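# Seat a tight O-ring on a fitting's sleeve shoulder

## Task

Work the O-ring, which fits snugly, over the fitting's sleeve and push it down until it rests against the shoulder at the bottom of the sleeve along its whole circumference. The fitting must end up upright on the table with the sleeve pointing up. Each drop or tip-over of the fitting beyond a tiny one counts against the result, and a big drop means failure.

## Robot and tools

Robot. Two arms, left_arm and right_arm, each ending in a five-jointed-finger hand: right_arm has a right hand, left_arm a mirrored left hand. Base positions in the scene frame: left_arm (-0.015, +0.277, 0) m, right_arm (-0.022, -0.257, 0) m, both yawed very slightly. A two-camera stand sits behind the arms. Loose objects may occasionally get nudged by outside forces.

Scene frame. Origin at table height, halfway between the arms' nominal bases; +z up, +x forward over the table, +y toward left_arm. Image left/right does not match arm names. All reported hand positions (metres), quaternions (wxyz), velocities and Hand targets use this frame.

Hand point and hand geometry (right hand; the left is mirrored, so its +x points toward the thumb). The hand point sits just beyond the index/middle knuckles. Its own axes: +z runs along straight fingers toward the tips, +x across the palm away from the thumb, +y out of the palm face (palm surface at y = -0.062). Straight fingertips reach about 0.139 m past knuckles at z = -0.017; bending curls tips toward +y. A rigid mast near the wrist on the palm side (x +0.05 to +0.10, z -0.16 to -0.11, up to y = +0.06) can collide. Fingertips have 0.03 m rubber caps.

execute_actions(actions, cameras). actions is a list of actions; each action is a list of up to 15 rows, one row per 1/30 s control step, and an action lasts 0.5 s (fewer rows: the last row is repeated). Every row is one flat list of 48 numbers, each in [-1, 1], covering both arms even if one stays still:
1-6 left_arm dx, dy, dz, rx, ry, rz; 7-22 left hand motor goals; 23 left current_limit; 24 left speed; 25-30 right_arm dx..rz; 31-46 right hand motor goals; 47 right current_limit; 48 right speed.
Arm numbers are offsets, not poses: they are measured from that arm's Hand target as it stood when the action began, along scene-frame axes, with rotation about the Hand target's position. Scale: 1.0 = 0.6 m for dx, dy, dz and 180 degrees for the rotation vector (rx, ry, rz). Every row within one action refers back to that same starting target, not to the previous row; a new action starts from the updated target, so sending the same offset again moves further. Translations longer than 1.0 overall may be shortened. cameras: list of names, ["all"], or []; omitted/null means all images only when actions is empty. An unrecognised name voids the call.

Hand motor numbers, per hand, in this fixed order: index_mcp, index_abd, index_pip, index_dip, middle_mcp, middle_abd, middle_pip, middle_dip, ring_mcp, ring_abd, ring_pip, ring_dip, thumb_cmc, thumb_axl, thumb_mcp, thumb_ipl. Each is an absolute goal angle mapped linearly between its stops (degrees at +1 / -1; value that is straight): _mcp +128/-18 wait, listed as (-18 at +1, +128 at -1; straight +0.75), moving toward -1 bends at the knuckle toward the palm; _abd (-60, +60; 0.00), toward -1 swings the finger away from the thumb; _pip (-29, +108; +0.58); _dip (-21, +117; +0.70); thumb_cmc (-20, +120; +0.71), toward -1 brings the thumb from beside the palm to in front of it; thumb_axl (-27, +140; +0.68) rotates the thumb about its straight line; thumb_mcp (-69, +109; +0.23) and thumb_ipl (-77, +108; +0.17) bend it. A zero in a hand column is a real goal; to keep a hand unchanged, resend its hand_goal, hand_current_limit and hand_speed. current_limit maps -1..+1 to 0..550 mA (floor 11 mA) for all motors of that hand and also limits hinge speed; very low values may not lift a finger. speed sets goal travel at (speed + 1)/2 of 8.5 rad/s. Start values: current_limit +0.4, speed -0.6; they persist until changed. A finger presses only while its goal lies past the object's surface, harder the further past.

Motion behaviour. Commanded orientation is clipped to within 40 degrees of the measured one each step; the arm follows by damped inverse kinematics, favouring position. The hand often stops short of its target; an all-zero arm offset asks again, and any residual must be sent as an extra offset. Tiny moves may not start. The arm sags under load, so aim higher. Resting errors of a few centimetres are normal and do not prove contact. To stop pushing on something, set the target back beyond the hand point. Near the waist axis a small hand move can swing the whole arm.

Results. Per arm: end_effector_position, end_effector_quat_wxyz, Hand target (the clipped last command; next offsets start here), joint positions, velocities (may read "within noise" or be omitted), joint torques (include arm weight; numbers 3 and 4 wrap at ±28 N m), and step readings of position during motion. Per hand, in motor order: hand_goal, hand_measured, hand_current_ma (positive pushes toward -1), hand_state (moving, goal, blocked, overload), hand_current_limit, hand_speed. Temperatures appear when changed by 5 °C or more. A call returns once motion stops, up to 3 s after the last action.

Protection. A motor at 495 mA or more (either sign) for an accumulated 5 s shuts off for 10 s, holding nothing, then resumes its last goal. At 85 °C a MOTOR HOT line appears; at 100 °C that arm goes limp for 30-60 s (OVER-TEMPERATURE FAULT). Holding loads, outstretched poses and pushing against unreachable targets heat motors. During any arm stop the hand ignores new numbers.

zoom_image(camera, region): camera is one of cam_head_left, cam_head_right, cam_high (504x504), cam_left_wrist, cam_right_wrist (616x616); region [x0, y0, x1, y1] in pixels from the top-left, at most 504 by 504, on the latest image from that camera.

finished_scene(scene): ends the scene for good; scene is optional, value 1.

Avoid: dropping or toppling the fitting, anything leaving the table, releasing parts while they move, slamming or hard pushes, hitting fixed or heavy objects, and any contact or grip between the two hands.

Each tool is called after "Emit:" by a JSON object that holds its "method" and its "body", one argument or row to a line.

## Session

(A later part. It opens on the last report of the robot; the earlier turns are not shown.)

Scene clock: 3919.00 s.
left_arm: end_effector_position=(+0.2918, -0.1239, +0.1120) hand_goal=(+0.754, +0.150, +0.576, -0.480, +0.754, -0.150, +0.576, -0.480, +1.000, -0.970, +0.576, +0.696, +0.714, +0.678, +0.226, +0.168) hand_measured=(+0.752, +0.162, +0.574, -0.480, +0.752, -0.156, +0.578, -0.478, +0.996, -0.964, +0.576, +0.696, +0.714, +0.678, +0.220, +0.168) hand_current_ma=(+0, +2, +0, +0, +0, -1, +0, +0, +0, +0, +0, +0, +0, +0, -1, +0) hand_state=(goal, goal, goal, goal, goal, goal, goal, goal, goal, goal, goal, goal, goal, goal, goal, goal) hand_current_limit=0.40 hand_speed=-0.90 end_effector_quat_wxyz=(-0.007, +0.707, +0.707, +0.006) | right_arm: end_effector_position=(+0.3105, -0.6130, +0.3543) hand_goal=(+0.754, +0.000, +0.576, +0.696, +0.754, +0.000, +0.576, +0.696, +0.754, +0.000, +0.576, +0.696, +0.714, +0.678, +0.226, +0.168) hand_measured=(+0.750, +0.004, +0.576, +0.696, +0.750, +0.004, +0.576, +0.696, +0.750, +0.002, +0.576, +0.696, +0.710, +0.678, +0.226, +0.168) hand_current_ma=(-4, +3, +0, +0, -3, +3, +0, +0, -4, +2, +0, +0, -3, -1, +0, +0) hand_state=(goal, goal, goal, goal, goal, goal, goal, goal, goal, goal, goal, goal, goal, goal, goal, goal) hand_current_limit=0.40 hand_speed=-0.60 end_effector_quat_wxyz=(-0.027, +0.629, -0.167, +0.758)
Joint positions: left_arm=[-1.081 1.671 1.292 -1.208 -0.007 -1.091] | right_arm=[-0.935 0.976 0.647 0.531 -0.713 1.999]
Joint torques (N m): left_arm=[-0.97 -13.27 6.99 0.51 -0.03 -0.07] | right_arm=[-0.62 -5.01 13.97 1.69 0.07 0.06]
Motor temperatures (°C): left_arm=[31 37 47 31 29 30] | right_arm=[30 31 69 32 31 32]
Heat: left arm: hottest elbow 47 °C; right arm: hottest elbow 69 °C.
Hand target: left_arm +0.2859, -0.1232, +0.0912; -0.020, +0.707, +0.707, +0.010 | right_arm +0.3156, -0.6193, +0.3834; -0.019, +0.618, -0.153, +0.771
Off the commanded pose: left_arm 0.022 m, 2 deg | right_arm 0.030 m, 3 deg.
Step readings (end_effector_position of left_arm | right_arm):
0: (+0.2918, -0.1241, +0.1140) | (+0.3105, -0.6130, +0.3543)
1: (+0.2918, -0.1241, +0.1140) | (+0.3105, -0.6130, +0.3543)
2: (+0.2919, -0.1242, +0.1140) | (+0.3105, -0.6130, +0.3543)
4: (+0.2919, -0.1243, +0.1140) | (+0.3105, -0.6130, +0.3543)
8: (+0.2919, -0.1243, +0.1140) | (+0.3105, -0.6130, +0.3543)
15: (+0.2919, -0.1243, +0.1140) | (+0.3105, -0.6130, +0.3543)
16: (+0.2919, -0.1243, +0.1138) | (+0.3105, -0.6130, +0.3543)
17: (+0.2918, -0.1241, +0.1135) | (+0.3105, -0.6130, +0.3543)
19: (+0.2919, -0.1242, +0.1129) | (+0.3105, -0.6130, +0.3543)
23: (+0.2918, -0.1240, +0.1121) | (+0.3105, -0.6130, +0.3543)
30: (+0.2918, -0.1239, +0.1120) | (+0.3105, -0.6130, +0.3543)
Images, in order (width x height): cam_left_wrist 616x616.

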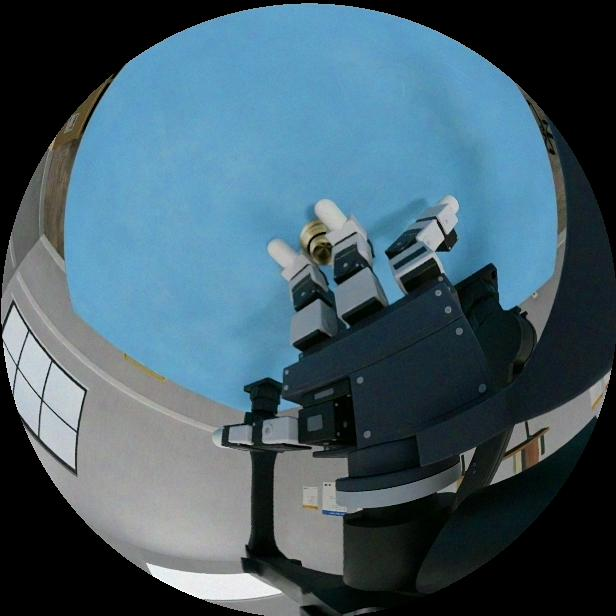

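Emit:
{"method": "execute_actions", "body": {
  "actions": [
    [[0,0,-0.006,0,0,0,0.754,0.15,0.576,-0.48,0.754,-0.15,0.576,-0.48,1.0,-0.97,0.576,0.696,0.714,0.678,0.226,0.168,0.4,-0.9,0,0,0,0,0,0,0.754,0,0.576,0.696,0.754,0,0.576,0.696,0.754,0,0.576,0.696,0.714,0.678,0.226,0.168,0.4,-0.6]],
    [[0,0,-0.006,0,0,0,0.754,0.15,0.576,-0.48,0.754,-0.15,0.576,-0.48,1.0,-0.97,0.576,0.696,0.714,0.678,0.226,0.168,0.4,-0.9,0,0,0,0,0,0,0.754,0,0.576,0.696,0.754,0,0.576,0.696,0.754,0,0.576,0.696,0.714,0.678,0.226,0.168,0.4,-0.6]],
    [[0,0,-0.006,0,0,0,0.754,0.15,0.576,-0.48,0.754,-0.15,0.576,-0.48,1.0,-0.97,0.576,0.696,0.714,0.678,0.226,0.168,0.4,-0.9,0,0,0,0,0,0,0.754,0,0.576,0.696,0.754,0,0.576,0.696,0.754,0,0.576,0.696,0.714,0.678,0.226,0.168,0.4,-0.6]]
  ],
  "cameras": ["cam_left_wrist"]
}}

Emit:
{"method": "zoom_image", "body": {
  "camera": "cam_left_wrist",
  "region": [290, 212, 350, 272]
}}

Scene clock: 3928.10 s.
left_arm: end_effector_position=(+0.2918, -0.1237, +0.1068) hand_goal=(+0.754, +0.150, +0.576, -0.480, +0.754, -0.150, +0.576, -0.480, +1.000, -0.970, +0.576, +0.696, +0.714, +0.678, +0.226, +0.168) hand_measured=(+0.754, +0.176, +0.576, -0.480, +0.754, -0.166, +0.578, -0.478, +0.996, -0.964, +0.576, +0.696, +0.714, +0.678, +0.220, +0.168) hand_current_ma=(+0, +10, +0, +0, +0, -4, +0, +0, +0, +0, +0, +0, +0, +0, -1, +0) hand_state=(goal, blocked, goal, goal, goal, goal, goal, goal, goal, goal, goal, goal, goal, goal, goal, goal) hand_current_limit=0.40 hand_speed=-0.90 end_effector_quat_wxyz=(-0.004, +0.707, +0.708, +0.005) | right_arm: end_effector_position=(+0.3105, -0.6130, +0.3543) hand_goal=(+0.754, +0.000, +0.576, +0.696, +0.754, +0.000, +0.576, +0.696, +0.754, +0.000, +0.576, +0.696, +0.714, +0.678, +0.226, +0.168) hand_measured=(+0.750, +0.004, +0.576, +0.696, +0.750, +0.004, +0.576, +0.696, +0.750, +0.002, +0.576, +0.696, +0.710, +0.678, +0.226, +0.168) hand_current_ma=(-4, +3, +0, +0, -3, +3, +0, +0, -4, +2, +0, +0, -3, -1, +0, +0) hand_state=(goal, goal, goal, goal, goal, goal, goal, goal, goal, goal, goal, goal, goal, goal, goal, goal) hand_current_limit=0.40 hand_speed=-0.60 end_effector_quat_wxyz=(-0.027, +0.629, -0.167, +0.758)
Joint positions: left_arm=[-1.081 1.673 1.28 -1.188 -0.007 -1.092] | right_arm=[-0.935 0.976 0.647 0.531 -0.713 1.999]
Joint torques (N m): left_arm=[-1.26 -12.45 6.82 0.87 -0.01 -0.08] | right_arm=[-0.62 -5.01 13.97 1.7 0.07 0.06]
Motor temperatures (°C): left_arm=[31 37 47 31 29 30] | right_arm=[30 31 69 32 31 32]
Heat: left arm: hottest elbow 47 °C; right arm: hottest elbow 69 °C.
Hand target: left_arm +0.2859, -0.1233, +0.0804; -0.020, +0.707, +0.707, +0.010 | right_arm +0.3156, -0.6193, +0.3834; -0.019, +0.618, -0.153, +0.771
Off the commanded pose: left_arm 0.027 m, 2 deg | right_arm 0.030 m, 3 deg.
Step readings (end_effector_position of left_arm | right_arm):
0: (+0.2918, -0.1239, +0.1120) | (+0.3105, -0.6130, +0.3543)
1: (+0.2918, -0.1239, +0.1120) | (+0.3105, -0.6130, +0.3543)
2: (+0.2919, -0.1240, +0.1120) | (+0.3105, -0.6130, +0.3543)
4: (+0.2918, -0.1238, +0.1115) | (+0.3105, -0.6130, +0.3543)
8: (+0.2919, -0.1238, +0.1104) | (+0.3105, -0.6130, +0.3543)
15: (+0.2919, -0.1238, +0.1103) | (+0.3105, -0.6130, +0.3543)
16: (+0.2919, -0.1238, +0.1103) | (+0.3105, -0.6130, +0.3543)
17: (+0.2918, -0.1237, +0.1100) | (+0.3105, -0.6130, +0.3543)
19: (+0.2918, -0.1237, +0.1095) | (+0.3105, -0.6130, +0.3543)
23: (+0.2918, -0.1237, +0.1084) | (+0.3105, -0.6130, +0.3543)
30: (+0.2918, -0.1237, +0.1083) | (+0.3105, -0.6130, +0.3543)
31: (+0.2918, -0.1237, +0.1083) | (+0.3105, -0.6130, +0.3543)
32: (+0.2919, -0.1238, +0.1083) | (+0.3105, -0.6130, +0.3543)
34: (+0.2918, -0.1237, +0.1077) | (+0.3105, -0.6130, +0.3543)
38: (+0.2918, -0.1237, +0.1068) | (+0.3105, -0.6130, +0.3543)
45: (+0.2918, -0.1237, +0.1068) | (+0.3105, -0.6130, +0.3543)
Images, in order (width x height): cam_left_wrist 616x616.

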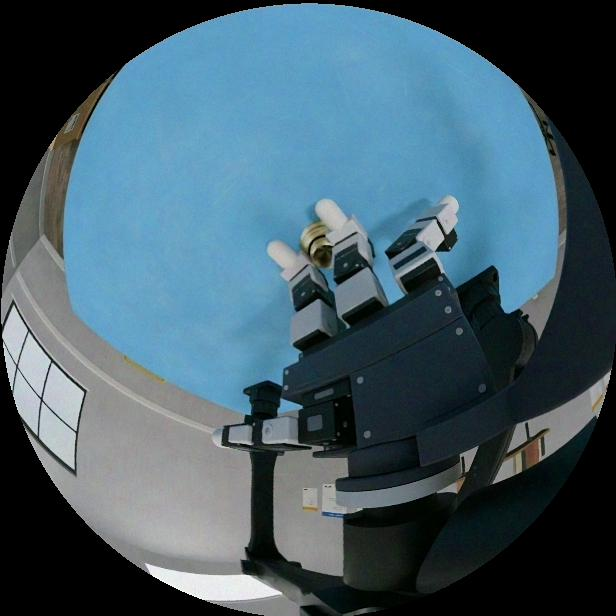

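Scaled by 8.400 from the camera's 616x616 image, which has a finer 880x880 frame.

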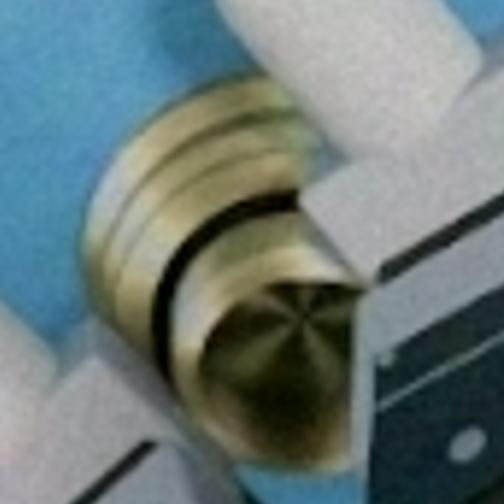

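Emit:
{"method": "execute_actions", "body": {
  "actions": [
    [[0,0,-0.006,0,0,0,0.754,0.14,0.576,-0.48,0.754,-0.14,0.576,-0.48,1.0,-0.97,0.576,0.696,0.714,0.678,0.226,0.168,0.4,-0.9,0,0,0,0,0,0,0.754,0,0.576,0.696,0.754,0,0.576,0.696,0.754,0,0.576,0.696,0.714,0.678,0.226,0.168,0.4,-0.6]],
    [[0,0,-0.006,0,0,0,0.754,0.14,0.576,-0.48,0.754,-0.14,0.576,-0.48,1.0,-0.97,0.576,0.696,0.714,0.678,0.226,0.168,0.4,-0.9,0,0,0,0,0,0,0.754,0,0.576,0.696,0.754,0,0.576,0.696,0.754,0,0.576,0.696,0.714,0.678,0.226,0.168,0.4,-0.6]],
    [[0,0,0,0,0,0,0.754,0.14,0.576,-0.48,0.754,-0.14,0.576,-0.48,1.0,-0.97,0.576,0.696,0.714,0.678,0.226,0.168,0.4,-0.9,0,0,0,0,0,0,0.754,0,0.576,0.696,0.754,0,0.576,0.696,0.754,0,0.576,0.696,0.714,0.678,0.226,0.168,0.4,-0.6]]
  ]
}}

Scene clock: 3938.53 s.
left_arm: end_effector_position=(+0.2920, -0.1234, +0.1056) hand_goal=(+0.754, +0.140, +0.576, -0.480, +0.754, -0.140, +0.576, -0.480, +1.000, -0.970, +0.576, +0.696, +0.714, +0.678, +0.226, +0.168) hand_measured=(+0.758, +0.178, +0.576, -0.480, +0.758, -0.166, +0.578, -0.478, +0.996, -0.964, +0.576, +0.696, +0.714, +0.678, +0.220, +0.168) hand_current_ma=(+0, +19, +0, +0, +0, -10, +0, +0, +0, +0, +0, +0, +0, +0, -1, +0) hand_state=(goal, blocked, goal, goal, goal, blocked, goal, goal, goal, goal, goal, goal, goal, goal, goal, goal) hand_current_limit=0.40 hand_speed=-0.90 end_effector_quat_wxyz=(-0.003, +0.706, +0.708, +0.005) | right_arm: end_effector_position=(+0.3105, -0.6130, +0.3543) hand_goal=(+0.754, +0.000, +0.576, +0.696, +0.754, +0.000, +0.576, +0.696, +0.754, +0.000, +0.576, +0.696, +0.714, +0.678, +0.226, +0.168) hand_measured=(+0.750, +0.004, +0.576, +0.696, +0.750, +0.004, +0.576, +0.696, +0.750, +0.002, +0.576, +0.696, +0.710, +0.678, +0.226, +0.168) hand_current_ma=(-4, +3, +0, +0, -3, +3, +0, +0, -4, +2, +0, +0, -3, -1, +0, +0) hand_state=(goal, goal, goal, goal, goal, goal, goal, goal, goal, goal, goal, goal, goal, goal, goal, goal) hand_current_limit=0.40 hand_speed=-0.60 end_effector_quat_wxyz=(-0.027, +0.629, -0.167, +0.758)
Joint positions: left_arm=[-1.081 1.673 1.276 -1.182 -0.009 -1.093] | right_arm=[-0.935 0.976 0.647 0.531 -0.713 1.999]
Joint torques (N m): left_arm=[-1.08 -11.75 6.23 1.28 0.06 -0.08] | right_arm=[-0.62 -5.01 13.97 1.69 0.07 0.06]
Motor temperatures (°C): left_arm=[31 38 47 31 29 30] | right_arm=[30 31 69 32 31 32]
Heat: left arm: hottest elbow 47 °C; right arm: hottest elbow 69 °C.
Hand target: left_arm +0.2859, -0.1233, +0.0733; -0.020, +0.707, +0.707, +0.010 | right_arm +0.3156, -0.6193, +0.3834; -0.019, +0.618, -0.153, +0.771
Off the commanded pose: left_arm 0.033 m, 2 deg | right_arm 0.030 m, 3 deg.
Step readings (end_effector_position of left_arm | right_arm):
0: (+0.2918, -0.1237, +0.1068) | (+0.3105, -0.6130, +0.3543)
1: (+0.2918, -0.1237, +0.1068) | (+0.3105, -0.6130, +0.3543)
2: (+0.2919, -0.1238, +0.1068) | (+0.3105, -0.6130, +0.3543)
4: (+0.2918, -0.1237, +0.1065) | (+0.3105, -0.6130, +0.3543)
8: (+0.2918, -0.1236, +0.1061) | (+0.3105, -0.6130, +0.3543)
15: (+0.2919, -0.1236, +0.1062) | (+0.3105, -0.6130, +0.3543)
16: (+0.2919, -0.1236, +0.1062) | (+0.3105, -0.6130, +0.3543)
17: (+0.2919, -0.1236, +0.1062) | (+0.3105, -0.6130, +0.3543)
19: (+0.2919, -0.1234, +0.1058) | (+0.3105, -0.6130, +0.3543)
23: (+0.2919, -0.1234, +0.1056) | (+0.3105, -0.6130, +0.3543)
30: (+0.2920, -0.1234, +0.1056) | (+0.3105, -0.6130, +0.3543)
31: (+0.2920, -0.1234, +0.1056) | (+0.3105, -0.6130, +0.3543)
32: (+0.2920, -0.1234, +0.1056) | (+0.3105, -0.6130, +0.3543)
34: (+0.2920, -0.1234, +0.1056) | (+0.3105, -0.6130, +0.3543)
38: (+0.2920, -0.1234, +0.1056) | (+0.3105, -0.6130, +0.3543)
45: (+0.2920, -0.1234, +0.1056) | (+0.3105, -0.6130, +0.3543)

Emit:
{"method": "execute_actions", "body": {
  "actions": [
    [[0,0,-0.008,0,0,0,0.754,0.14,0.576,-0.48,0.754,-0.14,0.576,-0.48,1.0,-0.97,0.576,0.696,0.714,0.678,0.226,0.168,0.4,-0.9,0,0,0,0,0,0,0.754,0,0.576,0.696,0.754,0,0.576,0.696,0.754,0,0.576,0.696,0.714,0.678,0.226,0.168,0.4,-0.6]],
    [[0,0,-0.008,0,0,0,0.754,0.14,0.576,-0.48,0.754,-0.14,0.576,-0.48,1.0,-0.97,0.576,0.696,0.714,0.678,0.226,0.168,0.4,-0.9,0,0,0,0,0,0,0.754,0,0.576,0.696,0.754,0,0.576,0.696,0.754,0,0.576,0.696,0.714,0.678,0.226,0.168,0.4,-0.6]]
  ],
  "cameras": ["cam_left_wrist"]
}}

Emit:
{"method": "zoom_image", "body": {
  "camera": "cam_left_wrist",
  "region": [290, 212, 350, 272]
}}

Scene clock: 3945.70 s.
left_arm: end_effector_position=(+0.2922, -0.1231, +0.1043) hand_goal=(+0.754, +0.140, +0.576, -0.480, +0.754, -0.140, +0.576, -0.480, +1.000, -0.970, +0.576, +0.696, +0.714, +0.678, +0.226, +0.168) hand_measured=(+0.762, +0.186, +0.578, -0.480, +0.762, -0.164, +0.578, -0.478, +0.996, -0.964, +0.576, +0.696, +0.714, +0.678, +0.220, +0.168) hand_current_ma=(+1, +27, +0, +0, +1, -7, +0, +0, +0, +0, +0, +0, +0, +0, -1, +0) hand_state=(goal, blocked, goal, goal, goal, blocked, goal, goal, goal, goal, goal, goal, goal, goal, goal, goal) hand_current_limit=0.40 hand_speed=-0.90 end_effector_quat_wxyz=(-0.001, +0.706, +0.708, +0.006) | right_arm: end_effector_position=(+0.3105, -0.6130, +0.3543) hand_goal=(+0.754, +0.000, +0.576, +0.696, +0.754, +0.000, +0.576, +0.696, +0.754, +0.000, +0.576, +0.696, +0.714, +0.678, +0.226, +0.168) hand_measured=(+0.750, +0.004, +0.576, +0.696, +0.750, +0.004, +0.576, +0.696, +0.750, +0.002, +0.576, +0.696, +0.710, +0.678, +0.226, +0.168) hand_current_ma=(-4, +3, +0, +0, -3, +3, +0, +0, -4, +2, +0, +0, -3, -1, +0, +0) hand_state=(goal, goal, goal, goal, goal, goal, goal, goal, goal, goal, goal, goal, goal, goal, goal, goal) hand_current_limit=0.40 hand_speed=-0.60 end_effector_quat_wxyz=(-0.027, +0.629, -0.167, +0.758)
Joint positions: left_arm=[-1.081 1.672 1.27 -1.174 -0.01 -1.095] | right_arm=[-0.935 0.976 0.647 0.531 -0.713 1.999]
Joint torques (N m): left_arm=[-0.62 -10.81 5.53 1.85 0.12 -0.05] | right_arm=[-0.62 -5.01 13.97 1.69 0.07 0.06]
Motor temperatures (°C): left_arm=[31 38 46 31 29 30] | right_arm=[30 31 69 32 31 32]
Heat: left arm: hottest elbow 46 °C; right arm: hottest elbow 69 °C.
Hand target: left_arm +0.2859, -0.1232, +0.0637; -0.020, +0.707, +0.707, +0.010 | right_arm +0.3156, -0.6193, +0.3834; -0.019, +0.618, -0.153, +0.771
Off the commanded pose: left_arm 0.041 m, 2 deg | right_arm 0.030 m, 3 deg.
Step readings (end_effector_position of left_arm | right_arm):
0: (+0.2920, -0.1234, +0.1056) | (+0.3105, -0.6130, +0.3543)
1: (+0.2920, -0.1234, +0.1056) | (+0.3105, -0.6130, +0.3543)
2: (+0.2921, -0.1236, +0.1056) | (+0.3105, -0.6130, +0.3543)
4: (+0.2920, -0.1233, +0.1050) | (+0.3105, -0.6130, +0.3543)
8: (+0.2921, -0.1233, +0.1049) | (+0.3105, -0.6130, +0.3543)
15: (+0.2920, -0.1232, +0.1047) | (+0.3105, -0.6130, +0.3543)
16: (+0.2920, -0.1232, +0.1047) | (+0.3105, -0.6130, +0.3543)
17: (+0.2921, -0.1232, +0.1046) | (+0.3105, -0.6130, +0.3543)
19: (+0.2921, -0.1232, +0.1043) | (+0.3105, -0.6130, +0.3543)
23: (+0.2922, -0.1232, +0.1044) | (+0.3105, -0.6130, +0.3543)
30: (+0.2922, -0.1231, +0.1043) | (+0.3105, -0.6130, +0.3543)
Images, in order (width x height): cam_left_wrist 616x616.

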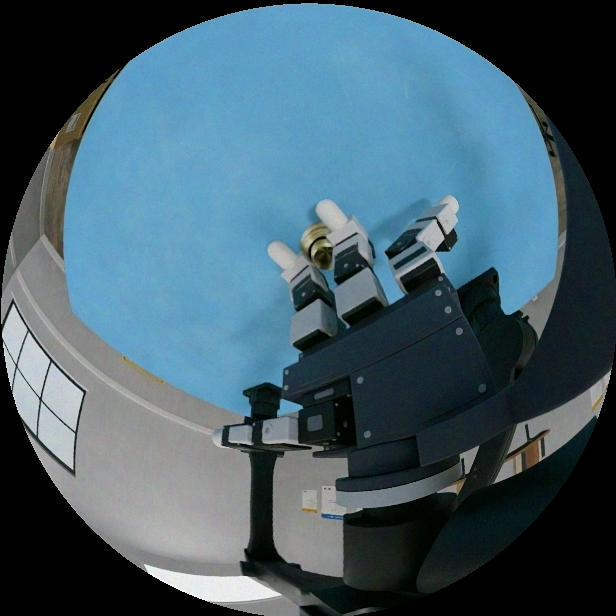

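Scaled by 8.400 from the camera's 616x616 image, which has a finer 880x880 frame.

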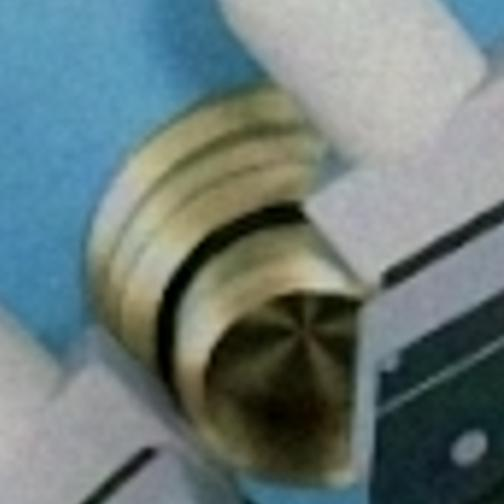

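Emit:
{"method": "execute_actions", "body": {
  "actions": [
    [[0,0,0.05,0,0,0,0.754,0.25,0.576,-0.48,0.754,-0.25,0.576,-0.48,1.0,-0.97,0.576,0.696,0.714,0.678,0.226,0.168,0.4,-0.7,0,0,0,0,0,0,0.754,0,0.576,0.696,0.754,0,0.576,0.696,0.754,0,0.576,0.696,0.714,0.678,0.226,0.168,0.4,-0.6]],
    [[0.006,-0.008,0.05,0,0,0,0.754,0.25,0.576,-0.48,0.754,-0.25,0.576,-0.48,1.0,-0.97,0.576,0.696,0.714,0.678,0.226,0.168,0.4,-0.7,0,0,0,0,0,0,0.754,0,0.576,0.696,0.754,0,0.576,0.696,0.754,0,0.576,0.696,0.714,0.678,0.226,0.168,0.4,-0.6]],
    [[0.005,-0.006,0.05,0,0,0,0.754,0.25,0.576,-0.48,0.754,-0.25,0.576,-0.48,1.0,-0.97,0.576,0.696,0.714,0.678,0.226,0.168,0.4,-0.7,0,0,0,0,0,0,0.754,0,0.576,0.696,0.754,0,0.576,0.696,0.754,0,0.576,0.696,0.714,0.678,0.226,0.168,0.4,-0.6]],
    [[0,0,0.05,0,0,0,0.754,0.25,0.576,-0.48,0.754,-0.25,0.576,-0.48,1.0,-0.97,0.576,0.696,0.714,0.678,0.226,0.168,0.4,-0.7,0,0,0,0,0,0,0.754,0,0.576,0.696,0.754,0,0.576,0.696,0.754,0,0.576,0.696,0.714,0.678,0.226,0.168,0.4,-0.6]]
  ],
  "cameras": ["cam_left_wrist", "cam_high"]
}}

Scene clock: 3959.17 s.
left_arm: end_effector_position=(+0.2871, -0.1170, +0.1652) hand_goal=(+0.754, +0.250, +0.576, -0.480, +0.754, -0.250, +0.576, -0.480, +1.000, -0.970, +0.576, +0.696, +0.714, +0.678, +0.226, +0.168) hand_measured=(+0.752, +0.248, +0.576, -0.480, +0.750, -0.252, +0.574, -0.480, +0.996, -0.964, +0.576, +0.696, +0.714, +0.678, +0.220, +0.168) hand_current_ma=(+0, +0, +0, +0, +0, +0, +0, +0, +0, +0, +0, +0, +0, +0, -1, +0) hand_state=(goal, goal, goal, goal, goal, goal, goal, goal, goal, goal, goal, goal, goal, goal, goal, goal) hand_current_limit=0.40 hand_speed=-0.70 end_effector_quat_wxyz=(-0.038, +0.706, +0.707, +0.015) | right_arm: end_effector_position=(+0.3105, -0.6130, +0.3543) hand_goal=(+0.754, +0.000, +0.576, +0.696, +0.754, +0.000, +0.576, +0.696, +0.754, +0.000, +0.576, +0.696, +0.714, +0.678, +0.226, +0.168) hand_measured=(+0.750, +0.004, +0.576, +0.696, +0.750, +0.004, +0.576, +0.696, +0.750, +0.002, +0.576, +0.696, +0.710, +0.678, +0.226, +0.168) hand_current_ma=(-4, +3, +0, +0, -3, +3, +0, +0, -4, +2, +0, +0, -3, -1, +0, +0) hand_state=(goal, goal, goal, goal, goal, goal, goal, goal, goal, goal, goal, goal, goal, goal, goal, goal) hand_current_limit=0.40 hand_speed=-0.60 end_effector_quat_wxyz=(-0.027, +0.629, -0.167, +0.758)
Joint positions: left_arm=[-1.083 1.649 1.411 -1.415 -0.006 -1.095] | right_arm=[-0.935 0.976 0.647 0.531 -0.713 1.999]
Joint torques (N m): left_arm=[-0.26 -15.44 12.82 -0.85 -0.09 -0.01] | right_arm=[-0.67 -5.01 13.97 1.7 0.07 0.06]
Motor temperatures (°C): left_arm=[31 37 46 31 29 30] | right_arm=[30 31 69 32 31 32]
Heat: left arm: hottest elbow 46 °C; right arm: hottest elbow 69 °C.
Hand target: left_arm +0.2925, -0.1317, +0.1837; -0.020, +0.707, +0.707, +0.010 | right_arm +0.3156, -0.6193, +0.3834; -0.019, +0.618, -0.153, +0.771
Off the commanded pose: left_arm 0.024 m, 2 deg | right_arm 0.030 m, 3 deg.
Step readings (end_effector_position of left_arm | right_arm):
0: (+0.2922, -0.1231, +0.1043) | (+0.3105, -0.6130, +0.3543)
1: (+0.2922, -0.1231, +0.1043) | (+0.3105, -0.6130, +0.3543)
2: (+0.2923, -0.1232, +0.1043) | (+0.3105, -0.6130, +0.3543)
4: (+0.2922, -0.1234, +0.1044) | (+0.3105, -0.6130, +0.3543)
8: (+0.2919, -0.1230, +0.1041) | (+0.3105, -0.6130, +0.3543)
15: (+0.2916, -0.1225, +0.1040) | (+0.3105, -0.6130, +0.3543)
16: (+0.2914, -0.1222, +0.1040) | (+0.3105, -0.6130, +0.3543)
17: (+0.2907, -0.1212, +0.1039) | (+0.3105, -0.6130, +0.3543)
19: (+0.2893, -0.1192, +0.1050) | (+0.3105, -0.6130, +0.3543)
23: (+0.2876, -0.1163, +0.1089) | (+0.3105, -0.6130, +0.3543)
30: (+0.2866, -0.1161, +0.1115) | (+0.3105, -0.6130, +0.3543)
31: (+0.2865, -0.1161, +0.1118) | (+0.3105, -0.6130, +0.3543)
32: (+0.2865, -0.1162, +0.1131) | (+0.3105, -0.6130, +0.3543)
34: (+0.2861, -0.1158, +0.1179) | (+0.3105, -0.6130, +0.3543)
38: (+0.2863, -0.1156, +0.1288) | (+0.3105, -0.6130, +0.3543)
45: (+0.2861, -0.1152, +0.1327) | (+0.3105, -0.6130, +0.3543)
46: (+0.2859, -0.1148, +0.1327) | (+0.3105, -0.6130, +0.3543)
47: (+0.2855, -0.1140, +0.1335) | (+0.3105, -0.6130, +0.3543)
49: (+0.2847, -0.1125, +0.1375) | (+0.3105, -0.6130, +0.3543)
53: (+0.2854, -0.1139, +0.1509) | (+0.3105, -0.6130, +0.3543)
60: (+0.2873, -0.1174, +0.1651) | (+0.3105, -0.6130, +0.3543)
Images, in order (width x height): cam_high 504x504, cam_left_wrist 616x616.

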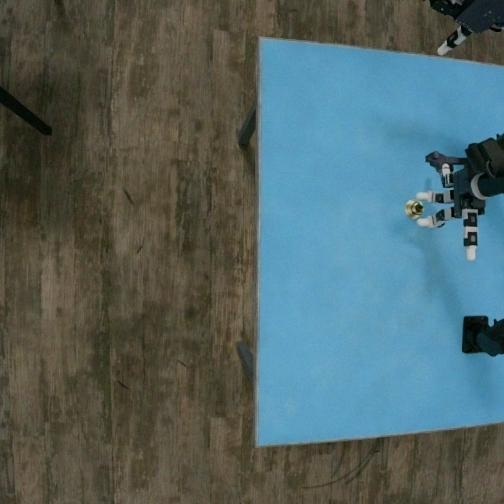

